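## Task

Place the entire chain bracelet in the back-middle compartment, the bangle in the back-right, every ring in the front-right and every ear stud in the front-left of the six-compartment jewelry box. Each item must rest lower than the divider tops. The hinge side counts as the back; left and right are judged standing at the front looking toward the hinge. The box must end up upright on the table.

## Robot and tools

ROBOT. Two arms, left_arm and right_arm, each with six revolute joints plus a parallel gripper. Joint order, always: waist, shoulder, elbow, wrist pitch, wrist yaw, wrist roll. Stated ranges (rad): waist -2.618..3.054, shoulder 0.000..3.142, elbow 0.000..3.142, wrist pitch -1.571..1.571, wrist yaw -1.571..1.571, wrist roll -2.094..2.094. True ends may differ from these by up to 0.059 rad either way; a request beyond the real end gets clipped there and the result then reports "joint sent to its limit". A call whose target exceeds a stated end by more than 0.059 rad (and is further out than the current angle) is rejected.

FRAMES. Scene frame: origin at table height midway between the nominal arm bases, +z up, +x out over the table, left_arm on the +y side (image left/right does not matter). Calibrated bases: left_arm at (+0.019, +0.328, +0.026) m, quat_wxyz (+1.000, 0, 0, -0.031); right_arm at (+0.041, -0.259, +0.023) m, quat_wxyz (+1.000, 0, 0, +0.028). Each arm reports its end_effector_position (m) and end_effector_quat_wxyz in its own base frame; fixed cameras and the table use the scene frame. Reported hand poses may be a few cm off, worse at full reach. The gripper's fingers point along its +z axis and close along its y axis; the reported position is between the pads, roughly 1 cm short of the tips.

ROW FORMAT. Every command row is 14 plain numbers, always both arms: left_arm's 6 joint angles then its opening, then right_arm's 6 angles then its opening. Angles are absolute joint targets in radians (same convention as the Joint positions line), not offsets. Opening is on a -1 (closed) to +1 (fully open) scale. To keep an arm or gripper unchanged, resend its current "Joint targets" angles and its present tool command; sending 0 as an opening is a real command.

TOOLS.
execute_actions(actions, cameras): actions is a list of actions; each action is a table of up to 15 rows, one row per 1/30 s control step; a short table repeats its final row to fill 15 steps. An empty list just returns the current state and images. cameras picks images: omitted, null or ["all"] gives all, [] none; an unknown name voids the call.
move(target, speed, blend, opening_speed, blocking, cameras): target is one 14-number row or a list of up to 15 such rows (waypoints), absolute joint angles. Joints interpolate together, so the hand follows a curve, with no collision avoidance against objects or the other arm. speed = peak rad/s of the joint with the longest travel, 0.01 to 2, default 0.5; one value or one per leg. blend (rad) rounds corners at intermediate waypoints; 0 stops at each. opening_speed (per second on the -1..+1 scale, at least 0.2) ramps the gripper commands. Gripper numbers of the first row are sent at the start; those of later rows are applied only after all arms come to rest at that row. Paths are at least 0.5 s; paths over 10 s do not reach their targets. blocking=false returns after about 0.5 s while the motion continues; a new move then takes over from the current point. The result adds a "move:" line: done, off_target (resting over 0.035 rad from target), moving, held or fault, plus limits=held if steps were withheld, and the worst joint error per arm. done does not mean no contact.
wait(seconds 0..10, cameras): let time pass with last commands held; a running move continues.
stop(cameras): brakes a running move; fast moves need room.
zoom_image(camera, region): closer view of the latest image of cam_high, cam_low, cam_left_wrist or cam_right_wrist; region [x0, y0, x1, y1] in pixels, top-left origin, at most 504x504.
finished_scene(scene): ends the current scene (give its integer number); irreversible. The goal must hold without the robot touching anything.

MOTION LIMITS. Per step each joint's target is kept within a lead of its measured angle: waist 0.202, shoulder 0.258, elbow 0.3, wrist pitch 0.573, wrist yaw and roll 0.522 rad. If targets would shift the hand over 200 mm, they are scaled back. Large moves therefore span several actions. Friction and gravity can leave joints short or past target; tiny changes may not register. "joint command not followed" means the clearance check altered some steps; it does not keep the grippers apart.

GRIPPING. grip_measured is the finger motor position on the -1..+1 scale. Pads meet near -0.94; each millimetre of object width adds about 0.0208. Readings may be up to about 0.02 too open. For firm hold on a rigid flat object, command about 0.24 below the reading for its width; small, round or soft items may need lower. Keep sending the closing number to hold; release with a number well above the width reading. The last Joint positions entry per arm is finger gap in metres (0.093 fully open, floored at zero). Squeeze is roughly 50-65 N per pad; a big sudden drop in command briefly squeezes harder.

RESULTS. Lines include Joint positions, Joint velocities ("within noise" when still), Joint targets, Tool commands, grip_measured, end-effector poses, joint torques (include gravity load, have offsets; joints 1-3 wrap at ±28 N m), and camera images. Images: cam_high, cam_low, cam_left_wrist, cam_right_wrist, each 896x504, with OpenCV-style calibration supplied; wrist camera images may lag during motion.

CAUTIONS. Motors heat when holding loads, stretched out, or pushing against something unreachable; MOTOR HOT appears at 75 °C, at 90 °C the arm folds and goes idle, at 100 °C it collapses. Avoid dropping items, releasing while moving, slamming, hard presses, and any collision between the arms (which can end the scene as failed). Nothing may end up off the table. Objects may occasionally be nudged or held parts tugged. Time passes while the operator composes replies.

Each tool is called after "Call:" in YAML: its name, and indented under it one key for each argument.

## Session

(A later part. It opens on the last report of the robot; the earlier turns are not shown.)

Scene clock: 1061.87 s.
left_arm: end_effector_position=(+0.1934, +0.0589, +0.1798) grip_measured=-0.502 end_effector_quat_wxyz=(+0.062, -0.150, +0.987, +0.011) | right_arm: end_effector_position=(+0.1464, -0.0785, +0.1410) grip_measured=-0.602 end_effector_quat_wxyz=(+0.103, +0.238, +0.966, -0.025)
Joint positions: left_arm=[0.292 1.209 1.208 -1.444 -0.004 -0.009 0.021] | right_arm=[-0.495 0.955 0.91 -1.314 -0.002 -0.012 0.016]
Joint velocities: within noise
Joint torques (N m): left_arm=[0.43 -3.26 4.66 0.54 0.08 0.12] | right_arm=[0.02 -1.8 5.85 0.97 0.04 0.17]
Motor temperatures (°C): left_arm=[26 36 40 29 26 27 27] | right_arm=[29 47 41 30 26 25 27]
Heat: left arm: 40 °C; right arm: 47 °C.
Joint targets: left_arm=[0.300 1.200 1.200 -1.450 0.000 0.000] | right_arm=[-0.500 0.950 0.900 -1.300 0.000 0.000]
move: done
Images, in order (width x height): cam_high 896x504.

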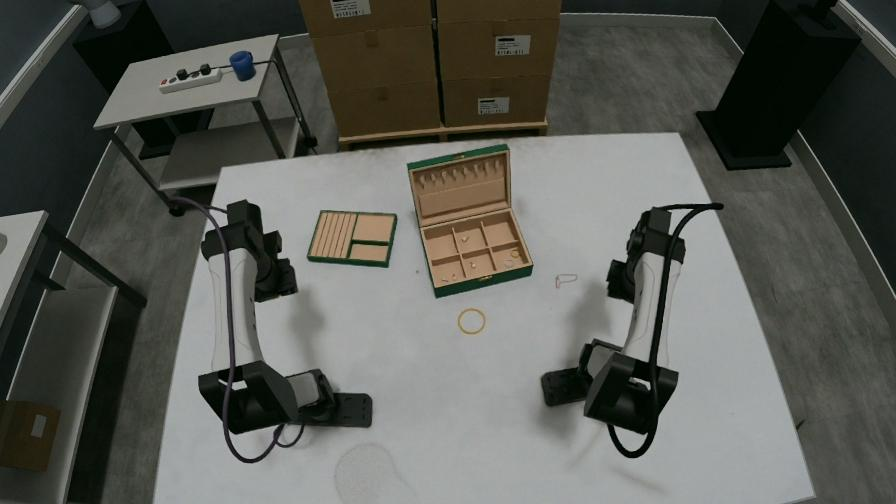

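Call:
move:
  target:
    - [0.3,1.2,1.2,-1.45,0,0,-0.5,0.4,1.9,1.75,-1.4,-0.15,-1.1,-1]
    - [0.3,1.2,1.2,-1.45,0,0,-0.5,0.532,2.18,1.685,-1.075,-0.15,-1.14,-1]
    - [0.3,1.2,1.2,-1.45,0,0,-0.5,0.532,2.204,1.636,-1.006,-0.15,-1.14,-1]
    - [0.3,1.2,1.2,-1.45,0,0,-0.5,0.484,2.157,1.58,-0.99,-0.15,-1.18,-1]
    - [0.3,1.2,1.2,-1.45,0,0,-0.5,0.47,2.06,1.70,-1.22,-0.1,-0.5,-1]
  speed: [0.9,0.4,0.2,0.12,0.4]
  cameras: ["cam_right_wrist"]

Scene clock: 1096.40 s.
left_arm: end_effector_position=(+0.1929, +0.0587, +0.1796) grip_measured=-0.502 end_effector_quat_wxyz=(+0.061, -0.149, +0.987, +0.011) | right_arm: end_effector_position=(+0.3384, +0.1953, +0.0584) grip_measured=-0.973 end_effector_quat_wxyz=(-0.019, -0.473, +0.879, +0.055)
Joint positions: left_arm=[0.292 1.209 1.208 -1.446 -0.004 -0.007 0.021] | right_arm=[0.476 2.092 1.681 -1.201 -0.109 -0.513 0]
Joint velocities: within noise
Joint torques (N m): left_arm=[0.44 -3.25 4.66 0.56 0.09 0.12] | right_arm=[-0.08 -14.83 8.13 0.04 0 0.17]
Motor temperatures (°C): left_arm=[26 34 40 29 26 27 27] | right_arm=[29 48 41 30 26 25 27]
Heat: left arm: 40 °C; right arm: 48 °C.
Joint targets: left_arm=[0.300 1.200 1.200 -1.450 0.000 0.000] | right_arm=[0.470 2.060 1.700 -1.220 -0.100 -0.500]
move: done
camera_calibration:
cam_right_wrist: T_world_to_cam=[[0.832247, -0.540101, -0.125121, -0.169498], [-0.450881, -0.790703, 0.41412, 0.322094], [-0.3226, -0.288236, -0.901581, 0.294556], [0, 0, 0, 1]] pos_world=[0.381314, 0.248036, 0.110972]
Images, in order (width x height): cam_right_wrist 896x504.

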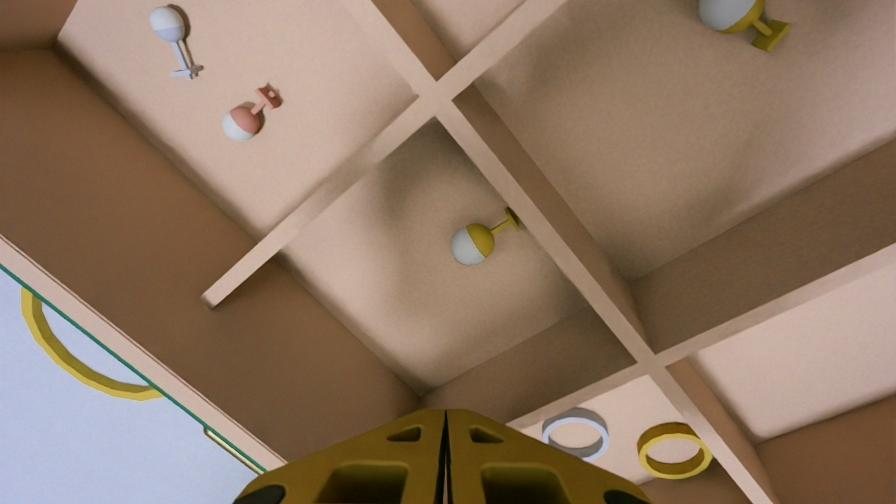

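Call:
move:
  target:
    - [0.3,1.2,1.2,-1.45,0,0,-0.5,0.4926,2.135,1.632,-1.07,-0.12,0.364,-0.58]
  speed: 0.6
  cameras: ["cam_right_wrist"]

Scene clock: 1119.30 s.
left_arm: end_effector_position=(+0.1929, +0.0587, +0.1796) grip_measured=-0.502 end_effector_quat_wxyz=(+0.061, -0.149, +0.987, +0.011) | right_arm: end_effector_position=(+0.3487, +0.2056, +0.0394) grip_measured=-0.582 end_effector_quat_wxyz=(-0.019, -0.068, +0.996, +0.053)
Joint positions: left_arm=[0.292 1.209 1.208 -1.446 -0.004 -0.007 0.021] | right_arm=[0.486 2.116 1.642 -1.088 -0.111 0.351 0.017]
Joint velocities: within noise
Joint torques (N m): left_arm=[0.43 -3.26 4.68 0.56 0.09 0.12] | right_arm=[1.02 -10.19 5.44 0.56 -0.11 0.15]
Motor temperatures (°C): left_arm=[26 34 40 29 26 27 27] | right_arm=[29 61 40 29 26 25 27]
Heat: left arm: 40 °C; right arm: 61 °C.
Joint targets: left_arm=[0.300 1.200 1.200 -1.450 0.000 0.000] | right_arm=[0.493 2.135 1.632 -1.070 -0.120 0.364]
move: done
camera_calibration:
cam_right_wrist: T_world_to_cam=[[0.138754, -0.98329, -0.117847, 0.157672], [-0.871168, -0.177784, 0.457668, 0.3616], [-0.470972, 0.0391617, -0.881279, 0.2674], [0, 0, 0, 1]] pos_world=[0.419075, 0.208852, 0.0887427]
Images, in order (width x height): cam_right_wrist 896x504.

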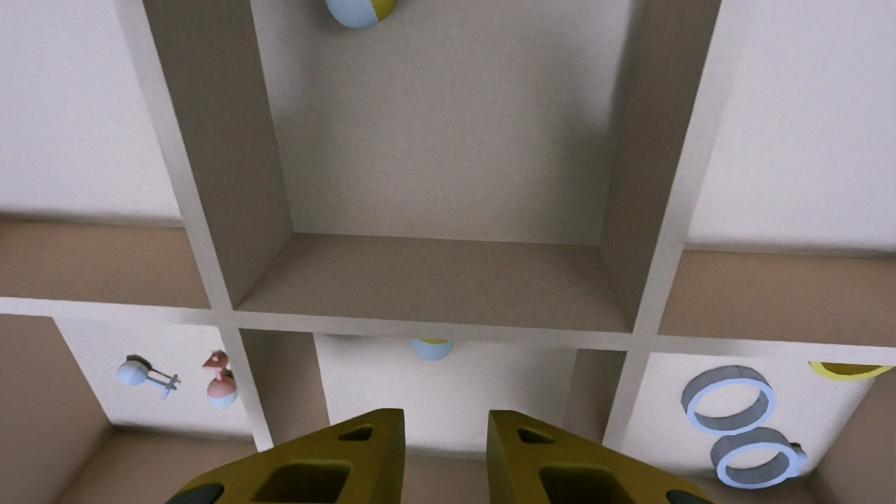

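Call:
move:
  target:
    - [0.3,1.2,1.2,-1.45,0,0,-0.5,0.507,2.145,1.62,-1.05,-0.12,0.364,-0.58]
    - [0.3,1.2,1.2,-1.45,0,0,-0.5,0.507,2.165,1.572,-0.98,-0.12,0.364,-0.58]
  speed: 0.2
  blend: 0.01
  cameras: ["cam_right_wrist"]

Scene clock: 1131.33 s.
left_arm: end_effector_position=(+0.1929, +0.0587, +0.1796) grip_measured=-0.502 end_effector_quat_wxyz=(+0.061, -0.149, +0.987, +0.011) | right_arm: end_effector_position=(+0.3440, +0.2109, +0.0128) grip_measured=-0.582 end_effector_quat_wxyz=(-0.023, -0.075, +0.996, +0.051)
Joint positions: left_arm=[0.292 1.209 1.208 -1.446 -0.004 -0.007 0.021] | right_arm=[0.503 2.147 1.581 -1.003 -0.112 0.352 0.017]
Joint velocities: within noise
Joint torques (N m): left_arm=[0.44 -3.26 4.67 0.56 0.09 0.12] | right_arm=[0.84 -10.4 5.35 0.6 -0.11 0.17]
Motor temperatures (°C): left_arm=[26 34 39 29 26 27 27] | right_arm=[29 61 40 29 26 25 27]
Heat: left arm: 39 °C; right arm: 61 °C.
Joint targets: left_arm=[0.300 1.200 1.200 -1.450 0.000 0.000] | right_arm=[0.507 2.165 1.572 -0.980 -0.120 0.364]
move: done
camera_calibration:
cam_right_wrist: T_world_to_cam=[[0.153644, -0.981257, -0.116314, 0.154886], [-0.864833, -0.190477, 0.464523, 0.370988], [-0.477972, 0.0292214, -0.877889, 0.245964], [0, 0, 0, 1]] pos_world=[0.414609, 0.21546, 0.0616122]
Images, in order (width x height): cam_right_wrist 896x504.

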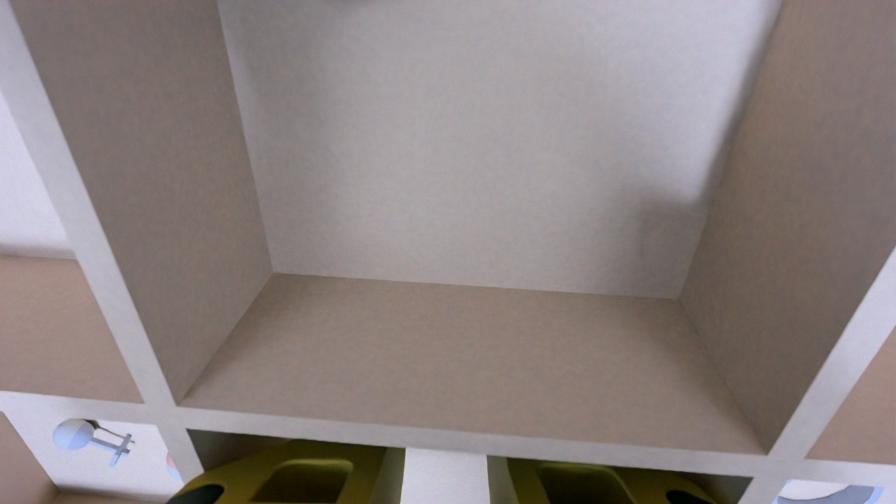

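Call:
move:
  target:
    - [0.3,1.2,1.2,-1.45,0,0,-0.5,0.507,2.17,1.558,-0.958,-0.12,0.364,-0.58]
    - [0.3,1.2,1.2,-1.45,0,0,-0.5,0.507,2.17,1.558,-0.958,-0.12,0.364,-1]
    - [0.3,1.2,1.2,-1.45,0,0,-0.5,0.507,2.10,1.70,-1.18,-0.12,0.364,-1]
  speed: 0.3
  opening_speed: 0.7
  cameras: ["cam_right_wrist"]

Scene clock: 1142.90 s.
left_arm: end_effector_position=(+0.1929, +0.0587, +0.1796) grip_measured=-0.502 end_effector_quat_wxyz=(+0.061, -0.149, +0.987, +0.011) | right_arm: end_effector_position=(+0.3394, +0.2084, +0.0439) grip_measured=-0.892 end_effector_quat_wxyz=(-0.041, -0.074, +0.995, +0.043)
Joint positions: left_arm=[0.292 1.209 1.208 -1.446 -0.004 -0.007 0.021] | right_arm=[0.503 2.131 1.682 -1.16 -0.112 0.352 0.002]
Joint velocities: within noise
Joint torques (N m): left_arm=[0.43 -3.26 4.66 0.56 0.09 0.12] | right_arm=[0.8 -14.99 7.99 0.05 -0.11 0.16]
Motor temperatures (°C): left_arm=[26 34 39 29 26 27 27] | right_arm=[29 60 40 29 26 25 27]
Heat: left arm: 39 °C; right arm: 60 °C.
Joint targets: left_arm=[0.300 1.200 1.200 -1.450 0.000 0.000] | right_arm=[0.507 2.100 1.700 -1.180 -0.120 0.364]
move: done
camera_calibration:
cam_right_wrist: T_world_to_cam=[[0.14987, -0.983334, -0.102926, 0.15785], [-0.848273, -0.181362, 0.497535, 0.34317], [-0.50791, 0.012744, -0.861316, 0.283946], [0, 0, 0, 1]] pos_world=[0.411664, 0.213839, 0.0900753]
Images, in order (width x height): cam_right_wrist 896x504.

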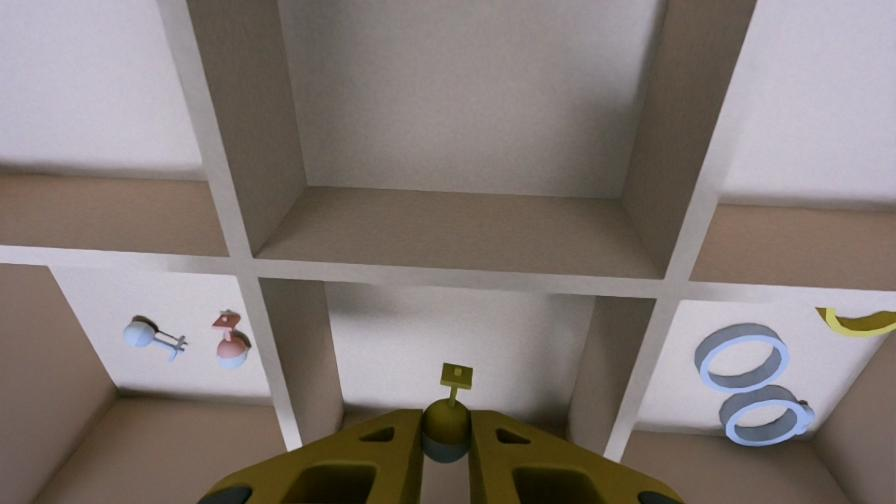

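Call:
move:
  target:
    - [0.3,1.2,1.2,-1.45,0,0,-0.5,0.507,2.06,1.76,-1.26,-0.05,0.4,-1]
    - [0.3,1.2,1.2,-1.45,0,0,-0.5,0.721,2.32,2.063,-1.314,0,0.58,-1]
    - [0.3,1.2,1.2,-1.45,0,0,-0.5,0.721,2.336,1.939,-1.16,0,0.58,-1]
  speed: 0.5
  blend: 0.03
  cameras: ["cam_right_wrist"]

Scene clock: 1164.63 s.
left_arm: end_effector_position=(+0.1929, +0.0587, +0.1796) grip_measured=-0.502 end_effector_quat_wxyz=(+0.061, -0.149, +0.987, +0.011) | right_arm: end_effector_position=(+0.3370, +0.2975, +0.0394) grip_measured=-0.893 end_effector_quat_wxyz=(+0.001, -0.078, +0.997, +0.004)
Joint positions: left_arm=[0.292 1.209 1.208 -1.446 -0.004 -0.007 0.021] | right_arm=[0.721 2.307 1.959 -1.216 -0.006 0.566 0.002]
Joint velocities: within noise
Joint torques (N m): left_arm=[0.43 -3.26 4.67 0.56 0.09 0.12] | right_arm=[0.47 -11.02 4.63 0.94 0.13 0.2]
Motor temperatures (°C): left_arm=[26 34 39 29 26 27 27] | right_arm=[29 65 40 29 26 25 28]
Heat: left arm: 39 °C; right arm: 65 °C.
Joint targets: left_arm=[0.300 1.200 1.200 -1.450 0.000 0.000] | right_arm=[0.721 2.336 1.939 -1.160 0.000 0.580]
move: off_target (right_arm); right_arm: the wrist pitch is farthest, 0.056 rad from its target
camera_calibration:
cam_right_wrist: T_world_to_cam=[[0.161099, -0.986763, -0.0185906, 0.239293], [-0.888301, -0.153181, 0.432962, 0.367148], [-0.430079, -0.0532357, -0.90122, 0.272715], [0, 0, 0, 1]] pos_world=[0.404877, 0.306884, 0.0912634]
Images, in order (width x height): cam_right_wrist 896x504.

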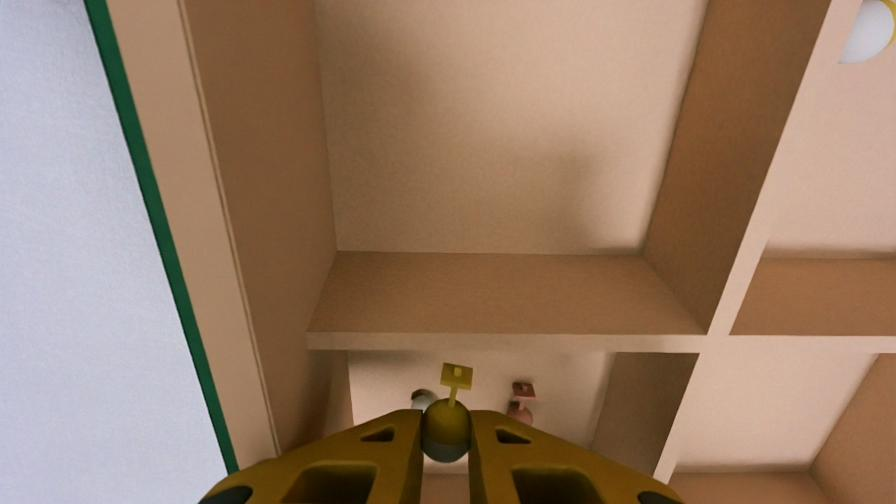

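Call:
move:
  target:
    - [0.3,1.2,1.2,-1.45,0,0,-0.5,0.70,2.28,1.95,-1.22,0,0.56,-1]
    - [0.3,1.2,1.2,-1.45,0,0,-0.5,0.70,2.312,1.87,-1.12,0,0.56,-1]
  speed: 0.3
  cameras: ["cam_right_wrist"]

Scene clock: 1178.50 s.
left_arm: end_effector_position=(+0.1929, +0.0587, +0.1796) grip_measured=-0.502 end_effector_quat_wxyz=(+0.061, -0.149, +0.987, +0.011) | right_arm: end_effector_position=(+0.3392, +0.2899, +0.0200) grip_measured=-0.893 end_effector_quat_wxyz=(+0.000, -0.070, +0.998, +0.004)
Joint positions: left_arm=[0.292 1.209 1.208 -1.446 -0.004 -0.007 0.021] | right_arm=[0.705 2.306 1.879 -1.138 -0.006 0.566 0.002]
Joint velocities: within noise
Joint torques (N m): left_arm=[0.43 -3.28 4.67 0.56 0.09 0.12] | right_arm=[0.05 -13.05 5.56 0.53 0.11 -0.01]
Motor temperatures (°C): left_arm=[26 34 39 29 26 27 27] | right_arm=[29 66 40 29 26 25 28]
Heat: left arm: 39 °C; right arm: 66 °C.
Joint targets: left_arm=[0.300 1.200 1.200 -1.450 0.000 0.000] | right_arm=[0.700 2.312 1.870 -1.120 0.000 0.560]
move: done
camera_calibration:
cam_right_wrist: T_world_to_cam=[[0.145258, -0.989227, -0.018186, 0.237167], [-0.89039, -0.138715, 0.433549, 0.372833], [-0.4314, -0.0467839, -0.900947, 0.254342], [0, 0, 0, 1]] pos_world=[0.407239, 0.298228, 0.0718205]
Images, in order (width x height): cam_right_wrist 896x504.

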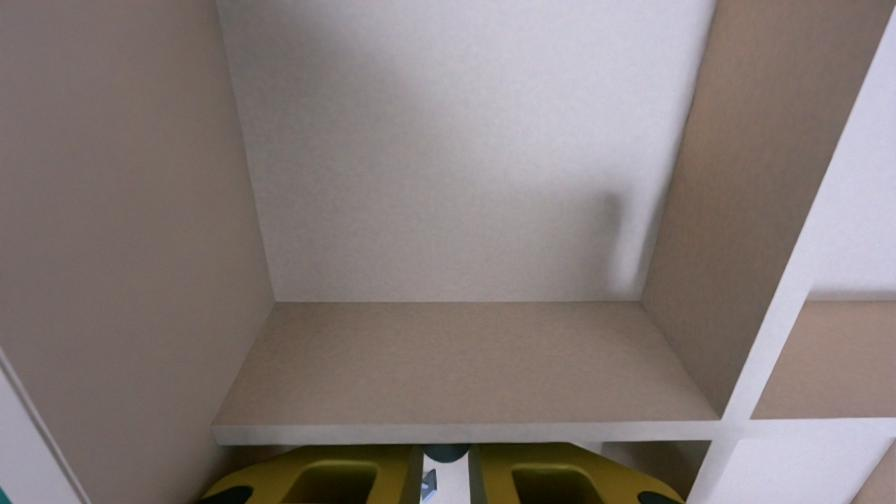

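Good. Release small opening and lift.

Call:
move:
  target:
    - [0.3,1.2,1.2,-1.45,0,0,-0.5,0.70,2.312,1.87,-1.12,0,0.56,-1]
    - [0.3,1.2,1.2,-1.45,0,0,-0.5,0.70,2.312,1.87,-1.12,0,0.56,-0.6]
    - [0.3,1.2,1.2,-1.45,0,0,-0.5,0.70,2.20,2.02,-1.39,0,0.56,-0.6]
    - [0.3,1.2,1.2,-1.45,0,0,-0.5,0.55,1.7,1.75,-1.45,0,0.3,-0.6]
  speed: 0.5
  opening_speed: 0.6
  blend: [0,0,0.05,0]
  cameras: ["cam_right_wrist","cam_high"]

Scene clock: 1192.30 s.
left_arm: end_effector_position=(+0.1929, +0.0587, +0.1796) grip_measured=-0.502 end_effector_quat_wxyz=(+0.061, -0.149, +0.987, +0.011) | right_arm: end_effector_position=(+0.2928, +0.1809, +0.2078) grip_measured=-0.602 end_effector_quat_wxyz=(+0.084, -0.119, +0.989, +0.039)
Joint positions: left_arm=[0.292 1.209 1.208 -1.446 -0.004 -0.007 0.021] | right_arm=[0.553 1.714 1.76 -1.432 0 0.313 0.016]
Joint velocities: within noise
Joint torques (N m): left_arm=[0.44 -3.26 4.67 0.56 0.09 0.11] | right_arm=[0.17 -9.83 5.68 0.57 0.04 -0.06]
Motor temperatures (°C): left_arm=[26 33 39 29 26 27 27] | right_arm=[29 69 40 29 26 25 28]
Heat: left arm: 39 °C; right arm: 69 °C.
Joint targets: left_arm=[0.300 1.200 1.200 -1.450 0.000 0.000] | right_arm=[0.550 1.700 1.750 -1.450 0.000 0.300]
move: done
camera_calibration:
cam_right_wrist: T_world_to_cam=[[0.250634, -0.965888, -0.065143, 0.114135], [-0.92768, -0.258866, 0.269068, 0.301875], [-0.276752, -0.00700552, -0.960916, 0.358414], [0, 0, 0, 1]] pos_world=[0.350629, 0.190898, 0.270616]
Images, in order (width x height): cam_high 896x504, cam_right_wrist 896x504.

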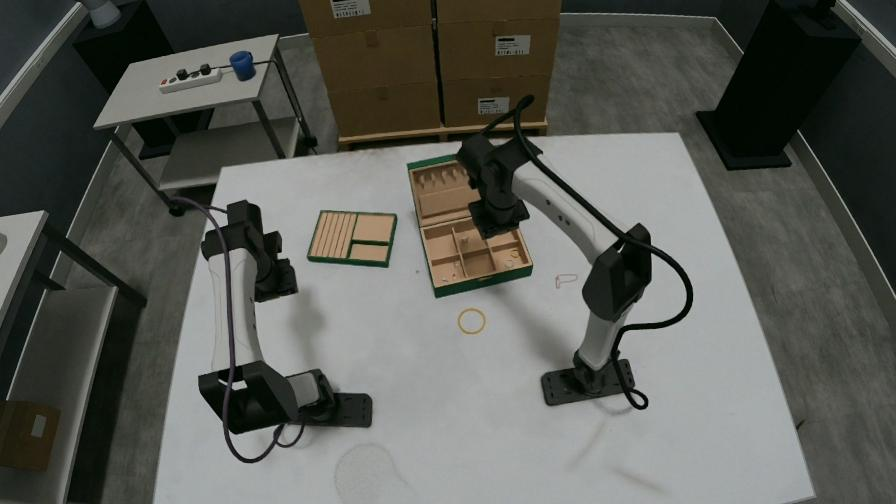

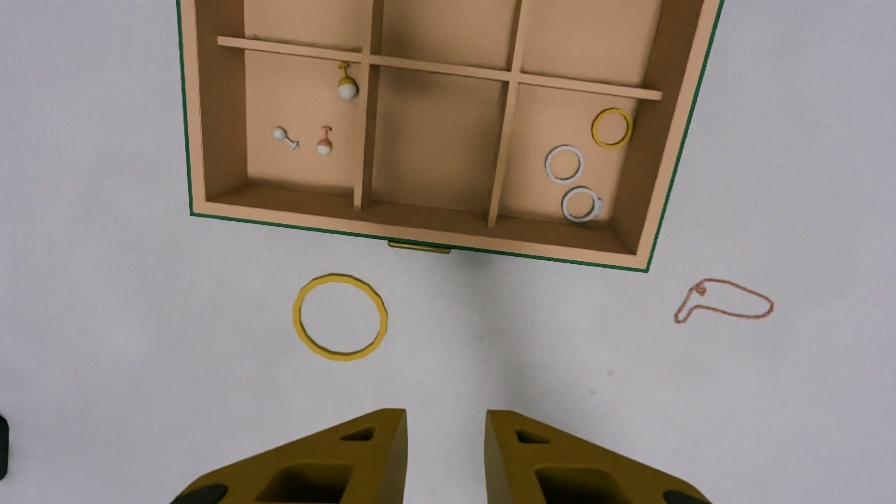

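Call:
move:
  target: [0.3,1.2,1.2,-1.45,0,0,-0.5,0.3,0.95,0.9,-1.3,0,1.6,-1]
  speed: 1.0
  cameras: []

Call:
wait:
  seconds: 8
  cameras: []

Scene clock: 1236.13 s.
left_arm: end_effector_position=(+0.1929, +0.0587, +0.1796) grip_measured=-0.502 end_effector_quat_wxyz=(+0.061, -0.149, +0.987, +0.011) | right_arm: end_effector_position=(+0.1575, +0.0498, +0.1406) grip_measured=-0.973 end_effector_quat_wxyz=(+0.061, +0.594, +0.798, +0.084)
Joint positions: left_arm=[0.292 1.209 1.208 -1.446 -0.004 -0.007 0.021] | right_arm=[0.307 0.957 0.91 -1.317 0 1.587 0]
Joint velocities: within noise
Joint torques (N m): left_arm=[0.44 -3.26 4.67 0.56 0.09 0.12] | right_arm=[-0.08 -1.81 5.76 0.91 0.08 0.16]
Motor temperatures (°C): left_arm=[26 33 38 29 26 27 27] | right_arm=[29 59 39 29 26 25 27]
Heat: left arm: 38 °C; right arm: 59 °C.
Joint targets: left_arm=[0.300 1.200 1.200 -1.450 0.000 0.000] | right_arm=[0.300 0.950 0.900 -1.300 0.000 1.600]
move: done
No camera images: "cameras" was empty.

Scene clock: 1244.13 s.
left_arm: end_effector_position=(+0.1929, +0.0587, +0.1796) grip_measured=-0.502 end_effector_quat_wxyz=(+0.061, -0.149, +0.987, +0.011) | right_arm: end_effector_position=(+0.1582, +0.0500, +0.1407) grip_measured=-0.973 end_effector_quat_wxyz=(+0.061, +0.595, +0.797, +0.085)
Joint positions: left_arm=[0.292 1.209 1.208 -1.446 -0.004 -0.007 0.021] | right_arm=[0.307 0.957 0.91 -1.315 0 1.588 0]
Joint velocities: within noise
Joint torques (N m): left_arm=[0.43 -3.26 4.67 0.56 0.09 0.12] | right_arm=[-0.08 -1.83 5.78 0.89 0.08 0.16]
Motor temperatures (°C): left_arm=[26 33 38 29 26 27 27] | right_arm=[29 56 40 29 26 25 28]
Heat: left arm: 38 °C; right arm: 56 °C.
Joint targets: left_arm=[0.300 1.200 1.200 -1.450 0.000 0.000] | right_arm=[0.300 0.950 0.900 -1.300 0.000 1.600]
Tool commands: left_gripper/opening=-0.5 right_gripper/opening=-1.0
wait: 8.00 s; at rest by 0.17 s
No camera images: "cameras" was empty.

Call:
move:
  target:
    - [0.3,1.2,1.2,-1.45,0,0,-0.5,0.5,1.75,1.70,-1.25,0,1.9,-1]
    - [0.3,1.2,1.2,-1.45,0,0,-0.5,0.508,2.15,1.72,-0.87,0,1.94,-1]
  speed: 0.8
  blend: 0.05
  cameras: ["cam_right_wrist"]

Scene clock: 1260.43 s.
left_arm: end_effector_position=(+0.1929, +0.0587, +0.1796) grip_measured=-0.502 end_effector_quat_wxyz=(+0.061, -0.149, +0.987, +0.011) | right_arm: end_effector_position=(+0.4097, +0.2252, +0.0481) grip_measured=-0.973 end_effector_quat_wxyz=(+0.041, +0.649, +0.751, +0.111)
Joint positions: left_arm=[0.292 1.209 1.208 -1.446 -0.004 -0.007 0.021] | right_arm=[0.503 2.145 1.7 -0.888 0 1.928 0]
Joint velocities: within noise
Joint torques (N m): left_arm=[0.44 -3.26 4.67 0.56 0.09 0.12] | right_arm=[0.94 -12.29 8.65 0.96 0.07 0.17]
Motor temperatures (°C): left_arm=[26 33 38 29 26 27 27] | right_arm=[29 53 40 29 26 25 28]
Heat: left arm: 38 °C; right arm: 53 °C.
Joint targets: left_arm=[0.300 1.200 1.200 -1.450 0.000 0.000] | right_arm=[0.508 2.150 1.720 -0.870 0.000 1.940]
move: done
camera_calibration:
cam_right_wrist: T_world_to_cam=[[-0.96308, -0.138029, -0.231139, 0.436023], [-0.238366, 0.836268, 0.493799, -0.0751113], [0.125136, 0.530664, -0.838294, -0.0540278], [0, 0, 0, 1]] pos_world=[0.408782, 0.151667, 0.0925806]
Images, in order (width x height): cam_right_wrist 896x504.

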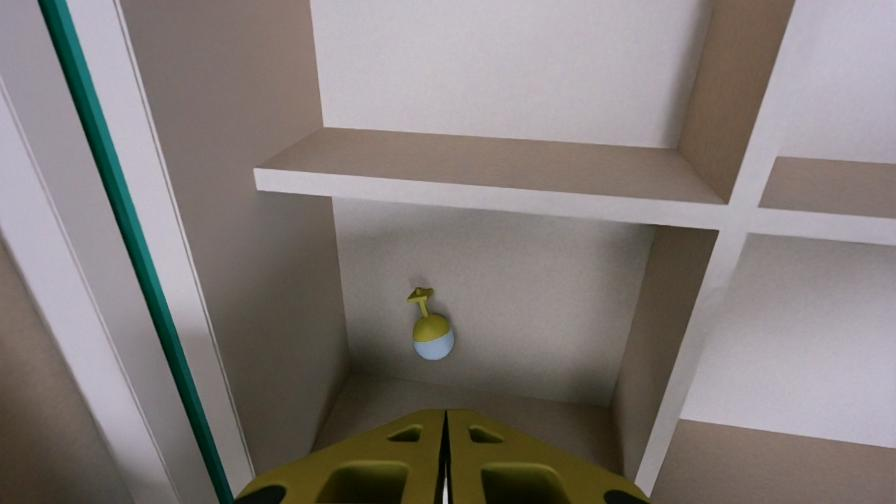

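Call:
move:
  target:
    - [0.3,1.2,1.2,-1.45,0,0,-0.5,0.502,2.175,1.685,-0.81,0,1.94,-1]
    - [0.3,1.2,1.2,-1.45,0,0,-0.5,0.502,2.205,1.62,-0.71,0,1.94,-1]
    - [0.3,1.2,1.2,-1.45,0,0,-0.5,0.502,2.095,1.447,-0.645,0,1.94,-1]
    - [0.3,1.2,1.2,-1.45,0,0,-0.5,0.502,2.03,1.56,-0.83,0,1.94,-0.6]
  speed: [0.4,0.25,0.15,0.4]
  cameras: ["cam_right_wrist"]

Scene clock: 1287.97 s.
left_arm: end_effector_position=(+0.1929, +0.0587, +0.1796) grip_measured=-0.502 end_effector_quat_wxyz=(+0.061, -0.149, +0.987, +0.011) | right_arm: end_effector_position=(+0.3904, +0.2150, +0.0443) grip_measured=-0.602 end_effector_quat_wxyz=(+0.042, +0.649, +0.750, +0.117)
Joint positions: left_arm=[0.292 1.209 1.208 -1.446 -0.004 -0.007 0.021] | right_arm=[0.503 2.056 1.544 -0.81 -0.001 1.93 0.016]
Joint velocities: within noise
Joint torques (N m): left_arm=[0.43 -3.25 4.66 0.56 0.09 0.12] | right_arm=[0.43 -14.3 8.21 0.56 0.09 0.14]
Motor temperatures (°C): left_arm=[26 33 38 29 26 27 27] | right_arm=[29 59 42 30 26 25 28]
Heat: left arm: 38 °C; right arm: 59 °C.
Joint targets: left_arm=[0.300 1.200 1.200 -1.450 0.000 0.000] | right_arm=[0.502 2.030 1.560 -0.830 0.000 1.940]
move: done
camera_calibration:
cam_right_wrist: T_world_to_cam=[[-0.961308, -0.13458, -0.240365, 0.41418], [-0.241127, 0.833004, 0.497958, -0.0677041], [0.13321, 0.53665, -0.833224, -0.0540079], [0, 0, 0, 1]] pos_world=[0.389024, 0.141121, 0.0882676]
Images, in order (width x height): cam_right_wrist 896x504.

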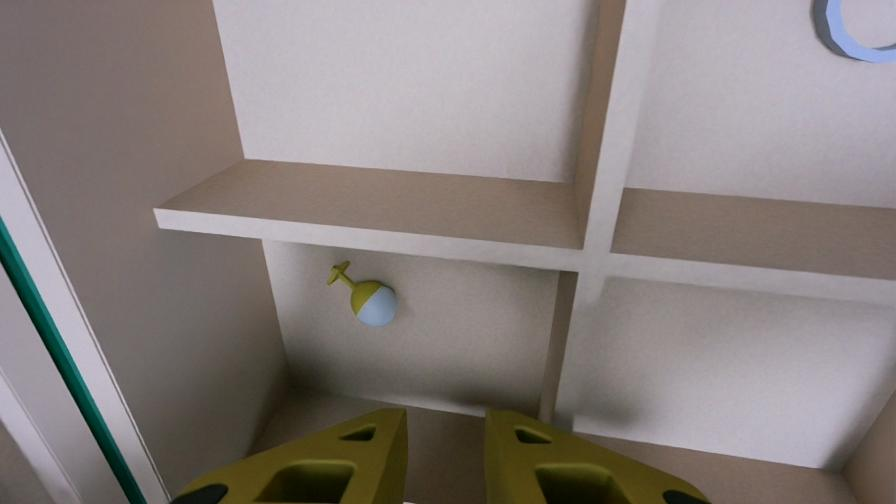

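Call:
move:
  target:
    - [0.3,1.2,1.2,-1.45,0,0,-0.5,0.474,2.215,1.755,-0.925,0,1.91,-1]
  speed: 0.4
  cameras: ["cam_right_wrist"]

Scene clock: 1335.20 s.
left_arm: end_effector_position=(+0.1929, +0.0587, +0.1796) grip_measured=-0.502 end_effector_quat_wxyz=(+0.061, -0.149, +0.987, +0.011) | right_arm: end_effector_position=(+0.4166, +0.2167, +0.0337) grip_measured=-0.973 end_effector_quat_wxyz=(+0.036, +0.657, +0.747, +0.094)
Joint positions: left_arm=[0.292 1.209 1.208 -1.446 -0.004 -0.007 0.021] | right_arm=[0.479 2.199 1.734 -0.905 -0.001 1.922 0]
Joint velocities: within noise
Joint torques (N m): left_arm=[0.43 -3.26 4.67 0.56 0.09 0.12] | right_arm=[0.02 -11.52 8.59 0.48 0.1 -0.07]
Motor temperatures (°C): left_arm=[26 33 38 29 26 27 27] | right_arm=[29 66 44 29 26 25 27]
Heat: left arm: 38 °C; right arm: 66 °C.
Joint targets: left_arm=[0.300 1.200 1.200 -1.450 0.000 0.000] | right_arm=[0.474 2.215 1.755 -0.925 0.000 1.910]
move: done
camera_calibration:
cam_right_wrist: T_world_to_cam=[[-0.972233, -0.124049, -0.198433, 0.437917], [-0.207676, 0.848191, 0.487281, -0.0744022], [0.107862, 0.51496, -0.850401, -0.0514636], [0, 0, 0, 1]] pos_world=[0.415857, 0.143932, 0.0793871]
Images, in order (width x height): cam_right_wrist 896x504.

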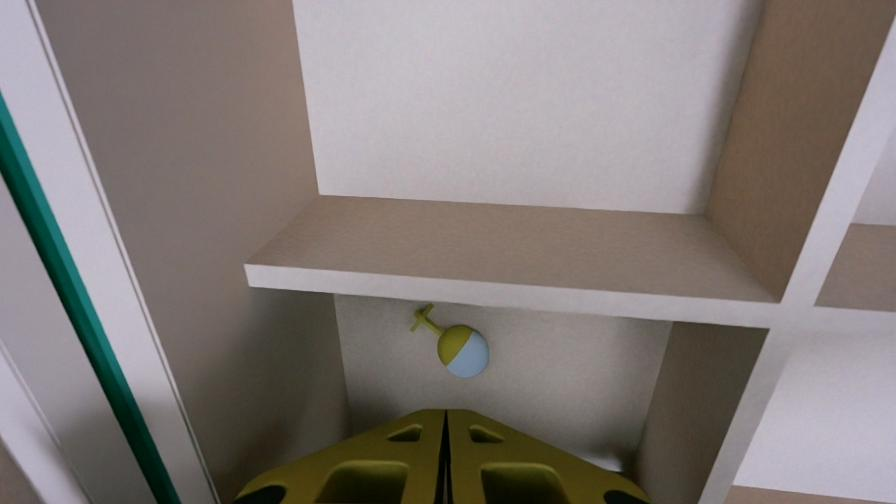

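Call:
move:
  target:
    - [0.3,1.2,1.2,-1.45,0,0,-0.5,0.457,2.215,1.75,-0.925,0,1.89,-1]
    - [0.3,1.2,1.2,-1.45,0,0,-0.5,0.457,2.238,1.695,-0.835,0,1.89,-1]
    - [0.3,1.2,1.2,-1.45,0,0,-0.5,0.457,2.105,1.485,-0.75,0,1.89,-1]
    - [0.3,1.2,1.2,-1.45,0,0,-0.5,0.457,2.02,1.60,-0.95,0,1.89,-0.6]
  speed: [0.4,0.25,0.15,0.4]
  cameras: ["cam_right_wrist"]

Scene clock: 1355.60 s.
left_arm: end_effector_position=(+0.1929, +0.0587, +0.1796) grip_measured=-0.502 end_effector_quat_wxyz=(+0.061, -0.149, +0.987, +0.011) | right_arm: end_effector_position=(+0.3866, +0.1885, +0.0550) grip_measured=-0.602 end_effector_quat_wxyz=(+0.039, +0.658, +0.747, +0.082)
Joint positions: left_arm=[0.292 1.209 1.208 -1.446 -0.004 -0.007 0.021] | right_arm=[0.457 2.044 1.584 -0.93 0.009 1.901 0.016]
Joint velocities: within noise
Joint torques (N m): left_arm=[0.43 -3.26 4.67 0.56 0.09 0.12] | right_arm=[0.5 -13.98 8.1 0.45 0 -0.07]
Motor temperatures (°C): left_arm=[26 33 38 29 26 27 27] | right_arm=[29 69 45 29 26 25 27]
Heat: left arm: 38 °C; right arm: 69 °C.
Joint targets: left_arm=[0.300 1.200 1.200 -1.450 0.000 0.000] | right_arm=[0.457 2.020 1.600 -0.950 0.000 1.890]
move: done
camera_calibration:
cam_right_wrist: T_world_to_cam=[[-0.975052, -0.125281, -0.183245, 0.409983], [-0.198918, 0.859517, 0.47081, -0.0716707], [0.0985187, 0.495515, -0.862994, -0.00757927], [0, 0, 0, 1]] pos_world=[0.386245, 0.116721, 0.10233]
Images, in order (width x height): cam_right_wrist 896x504.

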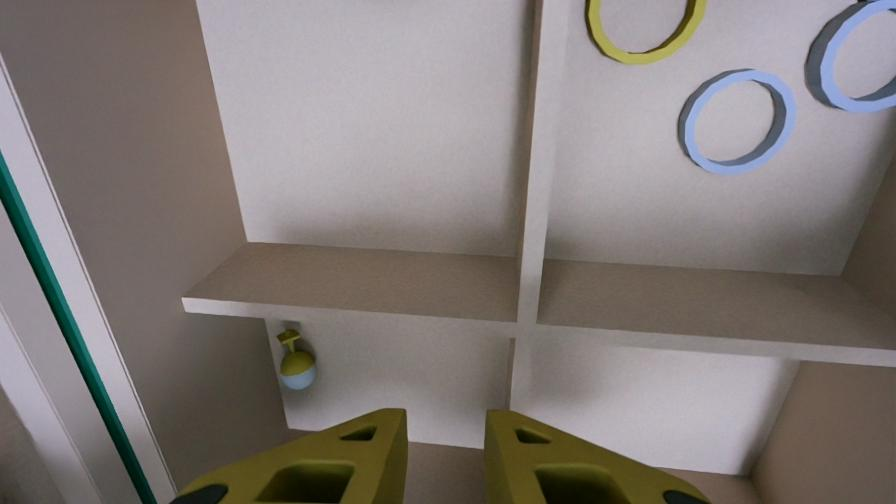

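Call:
move:
  target: [0.3,1.2,1.2,-1.45,0,0,-0.5,0.3,0.95,0.9,-1.3,0,1.6,-1]
  speed: 1.2
  cameras: []

Call:
wait:
  seconds: 8
  cameras: []

Call:
move:
  target:
    - [0.3,1.2,1.2,-1.45,0,0,-0.5,0.48,1.75,1.70,-1.25,0,1.9,-1]
    - [0.3,1.2,1.2,-1.45,0,0,-0.5,0.482,2.251,1.8,-0.85,0,1.92,-1]
  speed: 0.8
  blend: 0.05
  cameras: ["cam_right_wrist"]

Scene clock: 1430.93 s.
left_arm: end_effector_position=(+0.1929, +0.0587, +0.1796) grip_measured=-0.502 end_effector_quat_wxyz=(+0.061, -0.149, +0.987, +0.011) | right_arm: end_effector_position=(+0.1661, +0.0514, +0.1433) grip_measured=-0.973 end_effector_quat_wxyz=(+0.074, +0.603, +0.788, +0.099)
Joint positions: left_arm=[0.292 1.209 1.208 -1.446 -0.004 -0.007 0.021] | right_arm=[0.307 0.953 0.91 -1.28 0.007 1.613 0]
Joint velocities: within noise
Joint torques (N m): left_arm=[0.44 -3.26 4.67 0.56 0.09 0.12] | right_arm=[-0.08 -1.47 5.86 0.61 0.03 -0.11]
Motor temperatures (°C): left_arm=[26 33 37 29 26 27 27] | right_arm=[29 72 45 29 26 25 27]
Heat: left arm: 37 °C; right arm: 72 °C.
Joint targets: left_arm=[0.300 1.200 1.200 -1.450 0.000 0.000] | right_arm=[0.300 0.950 0.900 -1.300 0.000 1.600]
move: done
No camera images: "cameras" was empty.

Scene clock: 1438.93 s.
left_arm: end_effector_position=(+0.1929, +0.0587, +0.1796) grip_measured=-0.502 end_effector_quat_wxyz=(+0.061, -0.149, +0.987, +0.011) | right_arm: end_effector_position=(+0.1656, +0.0513, +0.1431) grip_measured=-0.973 end_effector_quat_wxyz=(+0.073, +0.603, +0.788, +0.099)
Joint positions: left_arm=[0.292 1.209 1.208 -1.446 -0.004 -0.007 0.021] | right_arm=[0.307 0.953 0.91 -1.282 0.007 1.612 0]
Joint velocities: within noise
Joint torques (N m): left_arm=[0.43 -3.25 4.67 0.56 0.09 0.12] | right_arm=[-0.08 -1.46 5.85 0.63 0.03 -0.08]
Motor temperatures (°C): left_arm=[26 33 37 29 26 27 27] | right_arm=[29 67 44 29 26 25 27]
Heat: left arm: 37 °C; right arm: 67 °C.
Joint targets: left_arm=[0.300 1.200 1.200 -1.450 0.000 0.000] | right_arm=[0.300 0.950 0.900 -1.300 0.000 1.600]
Tool commands: left_gripper/opening=-0.5 right_gripper/opening=-1.0
wait: 8.00 s; at rest by 0.17 s
No camera images: "cameras" was empty.

Scene clock: 1441.13 s.
left_arm: end_effector_position=(+0.1929, +0.0587, +0.1796) grip_measured=-0.502 end_effector_quat_wxyz=(+0.061, -0.149, +0.987, +0.011) | right_arm: end_effector_position=(+0.4253, +0.2189, +0.0243) grip_measured=-0.973 end_effector_quat_wxyz=(+0.039, +0.654, +0.750, +0.092)
Joint positions: left_arm=[0.292 1.209 1.208 -1.446 -0.004 -0.007 0.021] | right_arm=[0.477 2.245 1.773 -0.899 0.004 1.91 0]
Joint velocities: within noise
Joint torques (N m): left_arm=[0.43 -3.26 4.67 0.56 0.09 0.11] | right_arm=[0.94 -12.81 9.18 1.19 0.05 0.12]
Motor temperatures (°C): left_arm=[26 33 37 29 26 27 27] | right_arm=[29 67 44 29 26 25 27]
Heat: left arm: 37 °C; right arm: 67 °C.
Joint targets: left_arm=[0.300 1.200 1.200 -1.450 0.000 0.000] | right_arm=[0.482 2.251 1.800 -0.850 0.000 1.920]
move: off_target (right_arm); right_arm: the wrist pitch is farthest, 0.049 rad from its target
camera_calibration:
cam_right_wrist: T_world_to_cam=[[-0.97086, -0.133591, -0.198956, 0.446288], [-0.215387, 0.8504, 0.48003, -0.0669208], [0.105065, 0.508895, -0.854393, -0.0588779], [0, 0, 0, 1]] pos_world=[0.425055, 0.146492, 0.0706108]
Images, in order (width x height): cam_right_wrist 896x504.

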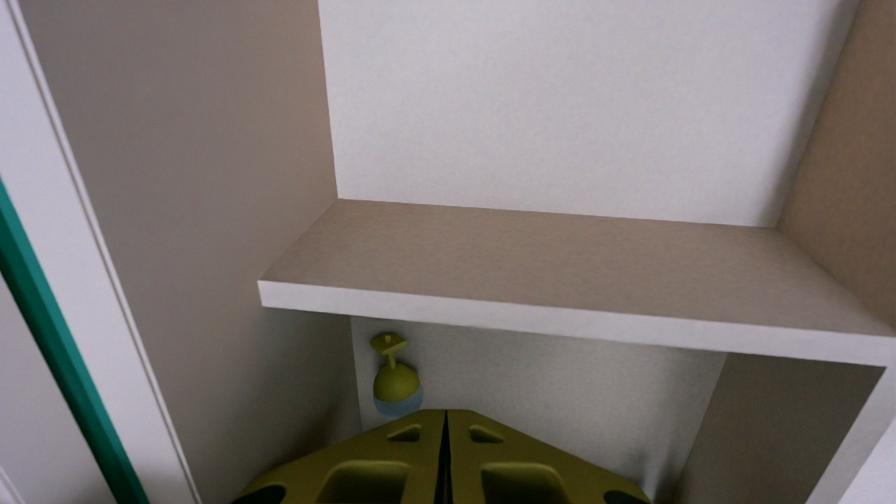

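Call:
move:
  target:
    - [0.3,1.2,1.2,-1.45,0,0,-0.5,0.482,2.15,1.67,-0.76,0,1.92,-1]
    - [0.3,1.2,1.2,-1.45,0,0,-0.5,0.480,2.162,1.575,-0.605,0,1.92,-1]
  speed: 0.3
  cameras: ["cam_right_wrist"]

Scene clock: 1465.10 s.
left_arm: end_effector_position=(+0.1929, +0.0587, +0.1796) grip_measured=-0.502 end_effector_quat_wxyz=(+0.061, -0.149, +0.987, +0.011) | right_arm: end_effector_position=(+0.4280, +0.2206, +0.0113) grip_measured=-0.973 end_effector_quat_wxyz=(+0.058, +0.650, +0.745, +0.142)
Joint positions: left_arm=[0.292 1.209 1.208 -1.446 -0.004 -0.007 0.021] | right_arm=[0.477 2.181 1.587 -0.668 0.003 1.912 0]
Joint velocities: within noise
Joint torques (N m): left_arm=[0.44 -3.26 4.66 0.56 0.09 0.12] | right_arm=[0.72 -14.74 5.52 1.57 0.05 0.13]
Motor temperatures (°C): left_arm=[26 33 37 29 26 27 27] | right_arm=[29 74 45 29 26 25 27]
Heat: left arm: 37 °C; right arm: 74 °C.
Joint targets: left_arm=[0.300 1.200 1.200 -1.450 0.000 0.000] | right_arm=[0.480 2.162 1.575 -0.605 0.000 1.920]
move: off_target (right_arm); right_arm: the wrist pitch is farthest, 0.063 rad from its target
camera_calibration:
cam_right_wrist: T_world_to_cam=[[-0.947037, -0.120442, -0.297681, 0.43454], [-0.262069, 0.825603, 0.4997, -0.0363437], [0.185581, 0.551247, -0.813441, -0.115422], [0, 0, 0, 1]] pos_world=[0.423421, 0.145969, 0.053626]
Images, in order (width x height): cam_right_wrist 896x504.

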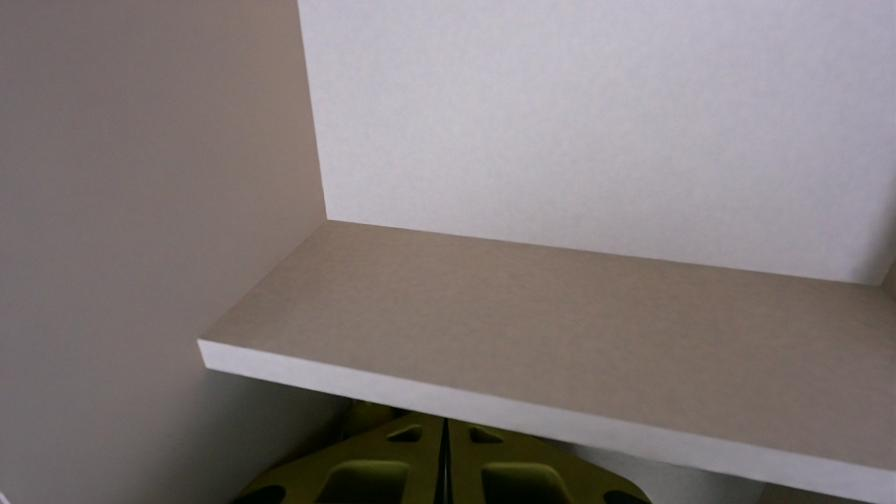

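Call:
move:
  target:
    - [0.3,1.2,1.2,-1.45,0,0,-0.5,0.475,2.05,1.67,-0.85,0,1.9,-1]
    - [0.3,1.2,1.2,-1.45,0,0,-0.5,0.3,0.95,0.9,-1.3,0,1.6,-1]
  speed: 0.9
  blend: 0.1
  cameras: []

Scene clock: 1474.93 s.
left_arm: end_effector_position=(+0.1929, +0.0587, +0.1796) grip_measured=-0.502 end_effector_quat_wxyz=(+0.061, -0.149, +0.987, +0.011) | right_arm: end_effector_position=(+0.1661, +0.0520, +0.1432) grip_measured=-0.973 end_effector_quat_wxyz=(+0.073, +0.603, +0.788, +0.101)
Joint positions: left_arm=[0.292 1.209 1.208 -1.446 -0.004 -0.007 0.021] | right_arm=[0.307 0.953 0.91 -1.28 0.003 1.613 0]
Joint velocities: within noise
Joint torques (N m): left_arm=[0.43 -3.26 4.66 0.56 0.09 0.12] | right_arm=[-0.08 -1.52 5.85 0.59 0.05 -0.11]
Motor temperatures (°C): left_arm=[26 33 37 29 26 27 27] | right_arm=[29 74 44 30 26 25 27]
Heat: left arm: 37 °C; right arm: 74 °C. Fold the right arm in close to its base, or ease its load, before you think long.
Joint targets: left_arm=[0.300 1.200 1.200 -1.450 0.000 0.000] | right_arm=[0.300 0.950 0.900 -1.300 0.000 1.600]
MOTOR HOT: the shoulder of the right arm reports 74 °C; the controller's stop level is 90 °C. To cool a motor, set the load down, stop pushing, or move to a pose that needs little force.
move: done
No camera images: "cameras" was empty.

Call:
move:
  target:
    - [0.3,1.2,1.2,-1.45,0,0,-0.5,0.48,1.75,1.70,-1.15,0,1.95,-0.62]
    - [0.3,1.2,1.2,-1.45,0,0,-0.5,0.483,2.14,1.596,-0.655,0,1.95,-0.62]
  speed: 0.8
  blend: 0.05
  cameras: ["cam_right_wrist"]

Scene clock: 1560.97 s.
left_arm: end_effector_position=(+0.1929, +0.0587, +0.1796) grip_measured=-0.502 end_effector_quat_wxyz=(+0.061, -0.149, +0.987, +0.011) | right_arm: end_effector_position=(+0.4245, +0.2191, +0.0355) grip_measured=-0.622 end_effector_quat_wxyz=(+0.058, +0.660, +0.734, +0.148)
Joint positions: left_arm=[0.292 1.209 1.208 -1.446 -0.004 -0.007 0.021] | right_arm=[0.478 2.129 1.601 -0.724 0.003 1.942 0.015]
Joint velocities: within noise
Joint torques (N m): left_arm=[0.43 -3.26 4.67 0.56 0.09 0.12] | right_arm=[0.94 -11.55 6.3 1.64 0.05 0.11]
Motor temperatures (°C): left_arm=[26 33 37 30 26 27 27] | right_arm=[29 52 43 29 26 25 27]
Heat: left arm: 37 °C; right arm: 52 °C.
Joint targets: left_arm=[0.300 1.200 1.200 -1.450 0.000 0.000] | right_arm=[0.483 2.140 1.596 -0.655 0.000 1.950]
MOTOR HOT: cleared for the motors of the right arm.
move: off_target (right_arm); right_arm: the wrist pitch is farthest, 0.069 rad from its target
camera_calibration:
cam_right_wrist: T_world_to_cam=[[-0.948555, -0.0897268, -0.303632, 0.432421], [-0.241228, 0.825951, 0.509523, -0.0573746], [0.205068, 0.556555, -0.805105, -0.103988], [0, 0, 0, 1]] pos_world=[0.417659, 0.144063, 0.0768096]
Images, in order (width x height): cam_right_wrist 896x504.

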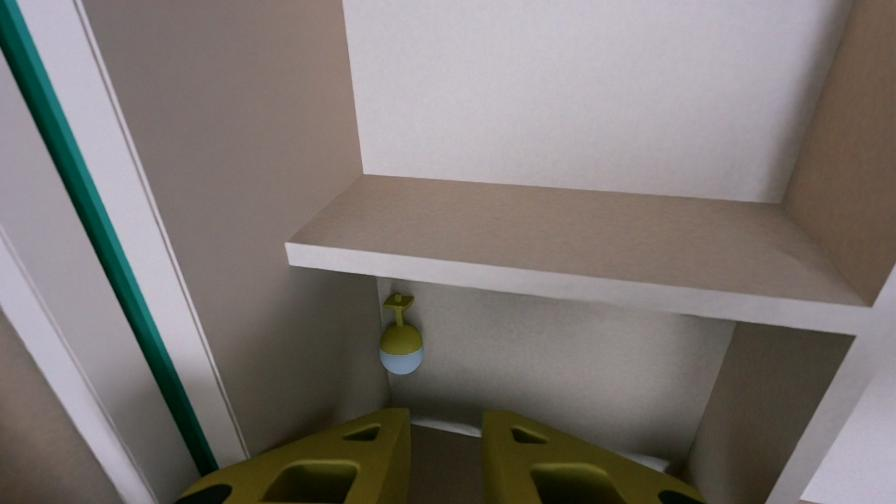

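Call:
move:
  target:
    - [0.3,1.2,1.2,-1.45,0,0,-0.5,0.485,2.152,1.608,-0.605,0,1.95,-0.62]
    - [0.3,1.2,1.2,-1.45,0,0,-0.5,0.485,2.185,1.553,-0.522,0,1.95,-0.62]
  speed: 0.3
  cameras: ["cam_right_wrist"]

Scene clock: 1573.50 s.
left_arm: end_effector_position=(+0.1929, +0.0587, +0.1796) grip_measured=-0.502 end_effector_quat_wxyz=(+0.061, -0.149, +0.987, +0.011) | right_arm: end_effector_position=(+0.4438, +0.2297, +0.0345) grip_measured=-0.622 end_effector_quat_wxyz=(+0.076, +0.654, +0.727, +0.195)
Joint positions: left_arm=[0.292 1.209 1.208 -1.446 -0.004 -0.007 0.021] | right_arm=[0.479 2.136 1.57 -0.582 0.006 1.943 0.015]
Joint velocities: within noise
Joint torques (N m): left_arm=[0.43 -3.25 4.67 0.56 0.09 0.12] | right_arm=[0.94 -8.14 5.33 1.77 0.03 0.11]
Motor temperatures (°C): left_arm=[26 33 37 30 26 27 27] | right_arm=[29 55 42 30 26 25 27]
Heat: left arm: 37 °C; right arm: 55 °C.
Joint targets: left_arm=[0.300 1.200 1.200 -1.450 0.000 0.000] | right_arm=[0.485 2.185 1.553 -0.522 0.000 1.950]
move: off_target (right_arm); right_arm: the wrist pitch is farthest, 0.060 rad from its target
camera_calibration:
cam_right_wrist: T_world_to_cam=[[-0.916116, -0.0731881, -0.394177, 0.436293], [-0.288861, 0.802292, 0.522386, -0.0348068], [0.278012, 0.592429, -0.756133, -0.156901], [0, 0, 0, 1]] pos_world=[0.433261, 0.152809, 0.0715211]
Images, in order (width x height): cam_right_wrist 896x504.

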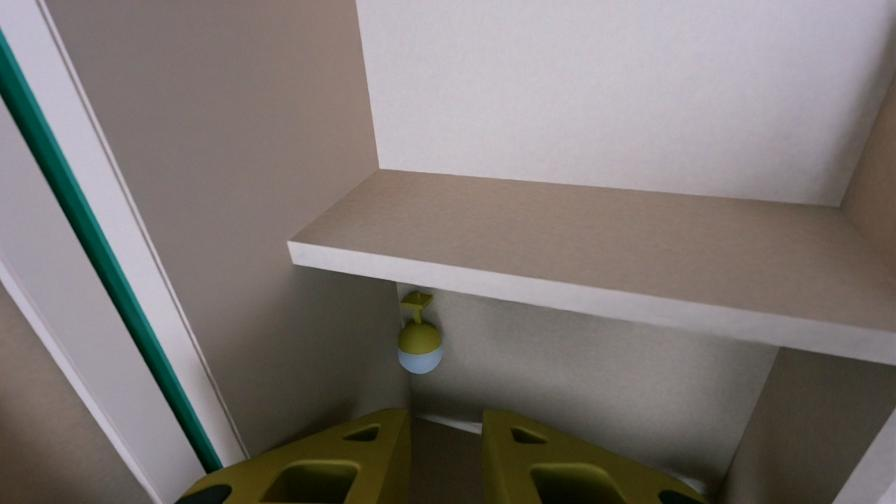

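Call:
move:
  target:
    - [0.3,1.2,1.2,-1.45,0,0,-0.5,0.48,2.03,1.67,-0.85,0,1.9,-0.62]
    - [0.3,1.2,1.2,-1.45,0,0,-0.5,0.3,0.95,0.9,-1.3,0,1.6,-0.62]
  speed: 0.9
  blend: 0.03
  cameras: ["cam_high","cam_low"]

Call:
zoom_image:
  camera: "cam_high"
  region: [400, 140, 550, 305]

Scene clock: 1591.27 s.
left_arm: end_effector_position=(+0.1929, +0.0587, +0.1796) grip_measured=-0.502 end_effector_quat_wxyz=(+0.061, -0.149, +0.987, +0.011) | right_arm: end_effector_position=(+0.1662, +0.0517, +0.1432) grip_measured=-0.622 end_effector_quat_wxyz=(+0.073, +0.603, +0.788, +0.100)
Joint positions: left_arm=[0.292 1.209 1.208 -1.446 -0.004 -0.007 0.021] | right_arm=[0.307 0.953 0.91 -1.28 0.005 1.613 0.015]
Joint velocities: within noise
Joint torques (N m): left_arm=[0.44 -3.25 4.67 0.56 0.09 0.12] | right_arm=[-0.1 -1.54 5.86 0.6 0.04 -0.06]
Motor temperatures (°C): left_arm=[26 33 36 30 26 27 27] | right_arm=[29 57 41 31 26 25 27]
Heat: left arm: 36 °C; right arm: 57 °C.
Joint targets: left_arm=[0.300 1.200 1.200 -1.450 0.000 0.000] | right_arm=[0.300 0.950 0.900 -1.300 0.000 1.600]
move: done
Images, in order (width x height): cam_high 896x504, cam_low 896x504.

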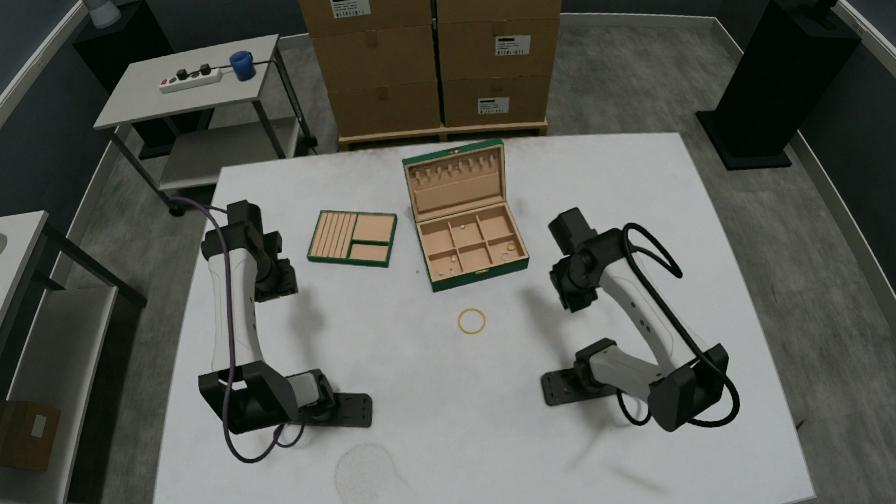

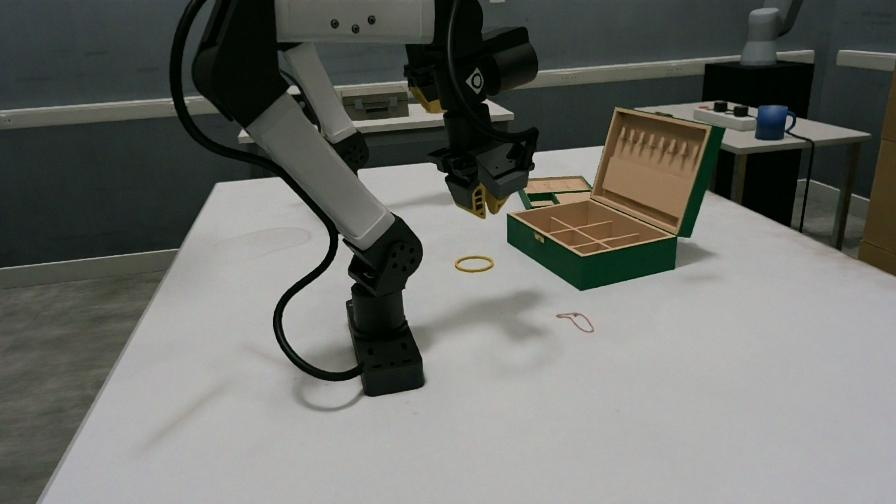

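Scaled by 3.055 from the camera's 896x504 image, which has a finer 1280x720 frame.

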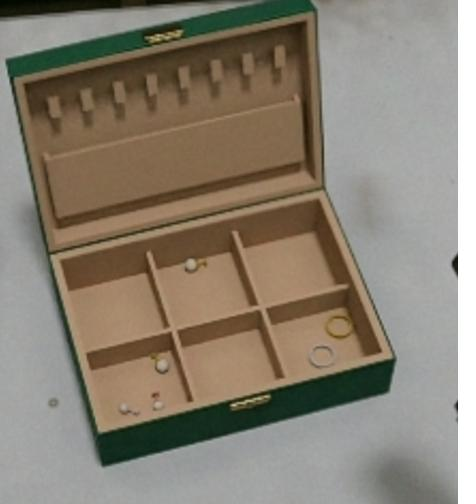

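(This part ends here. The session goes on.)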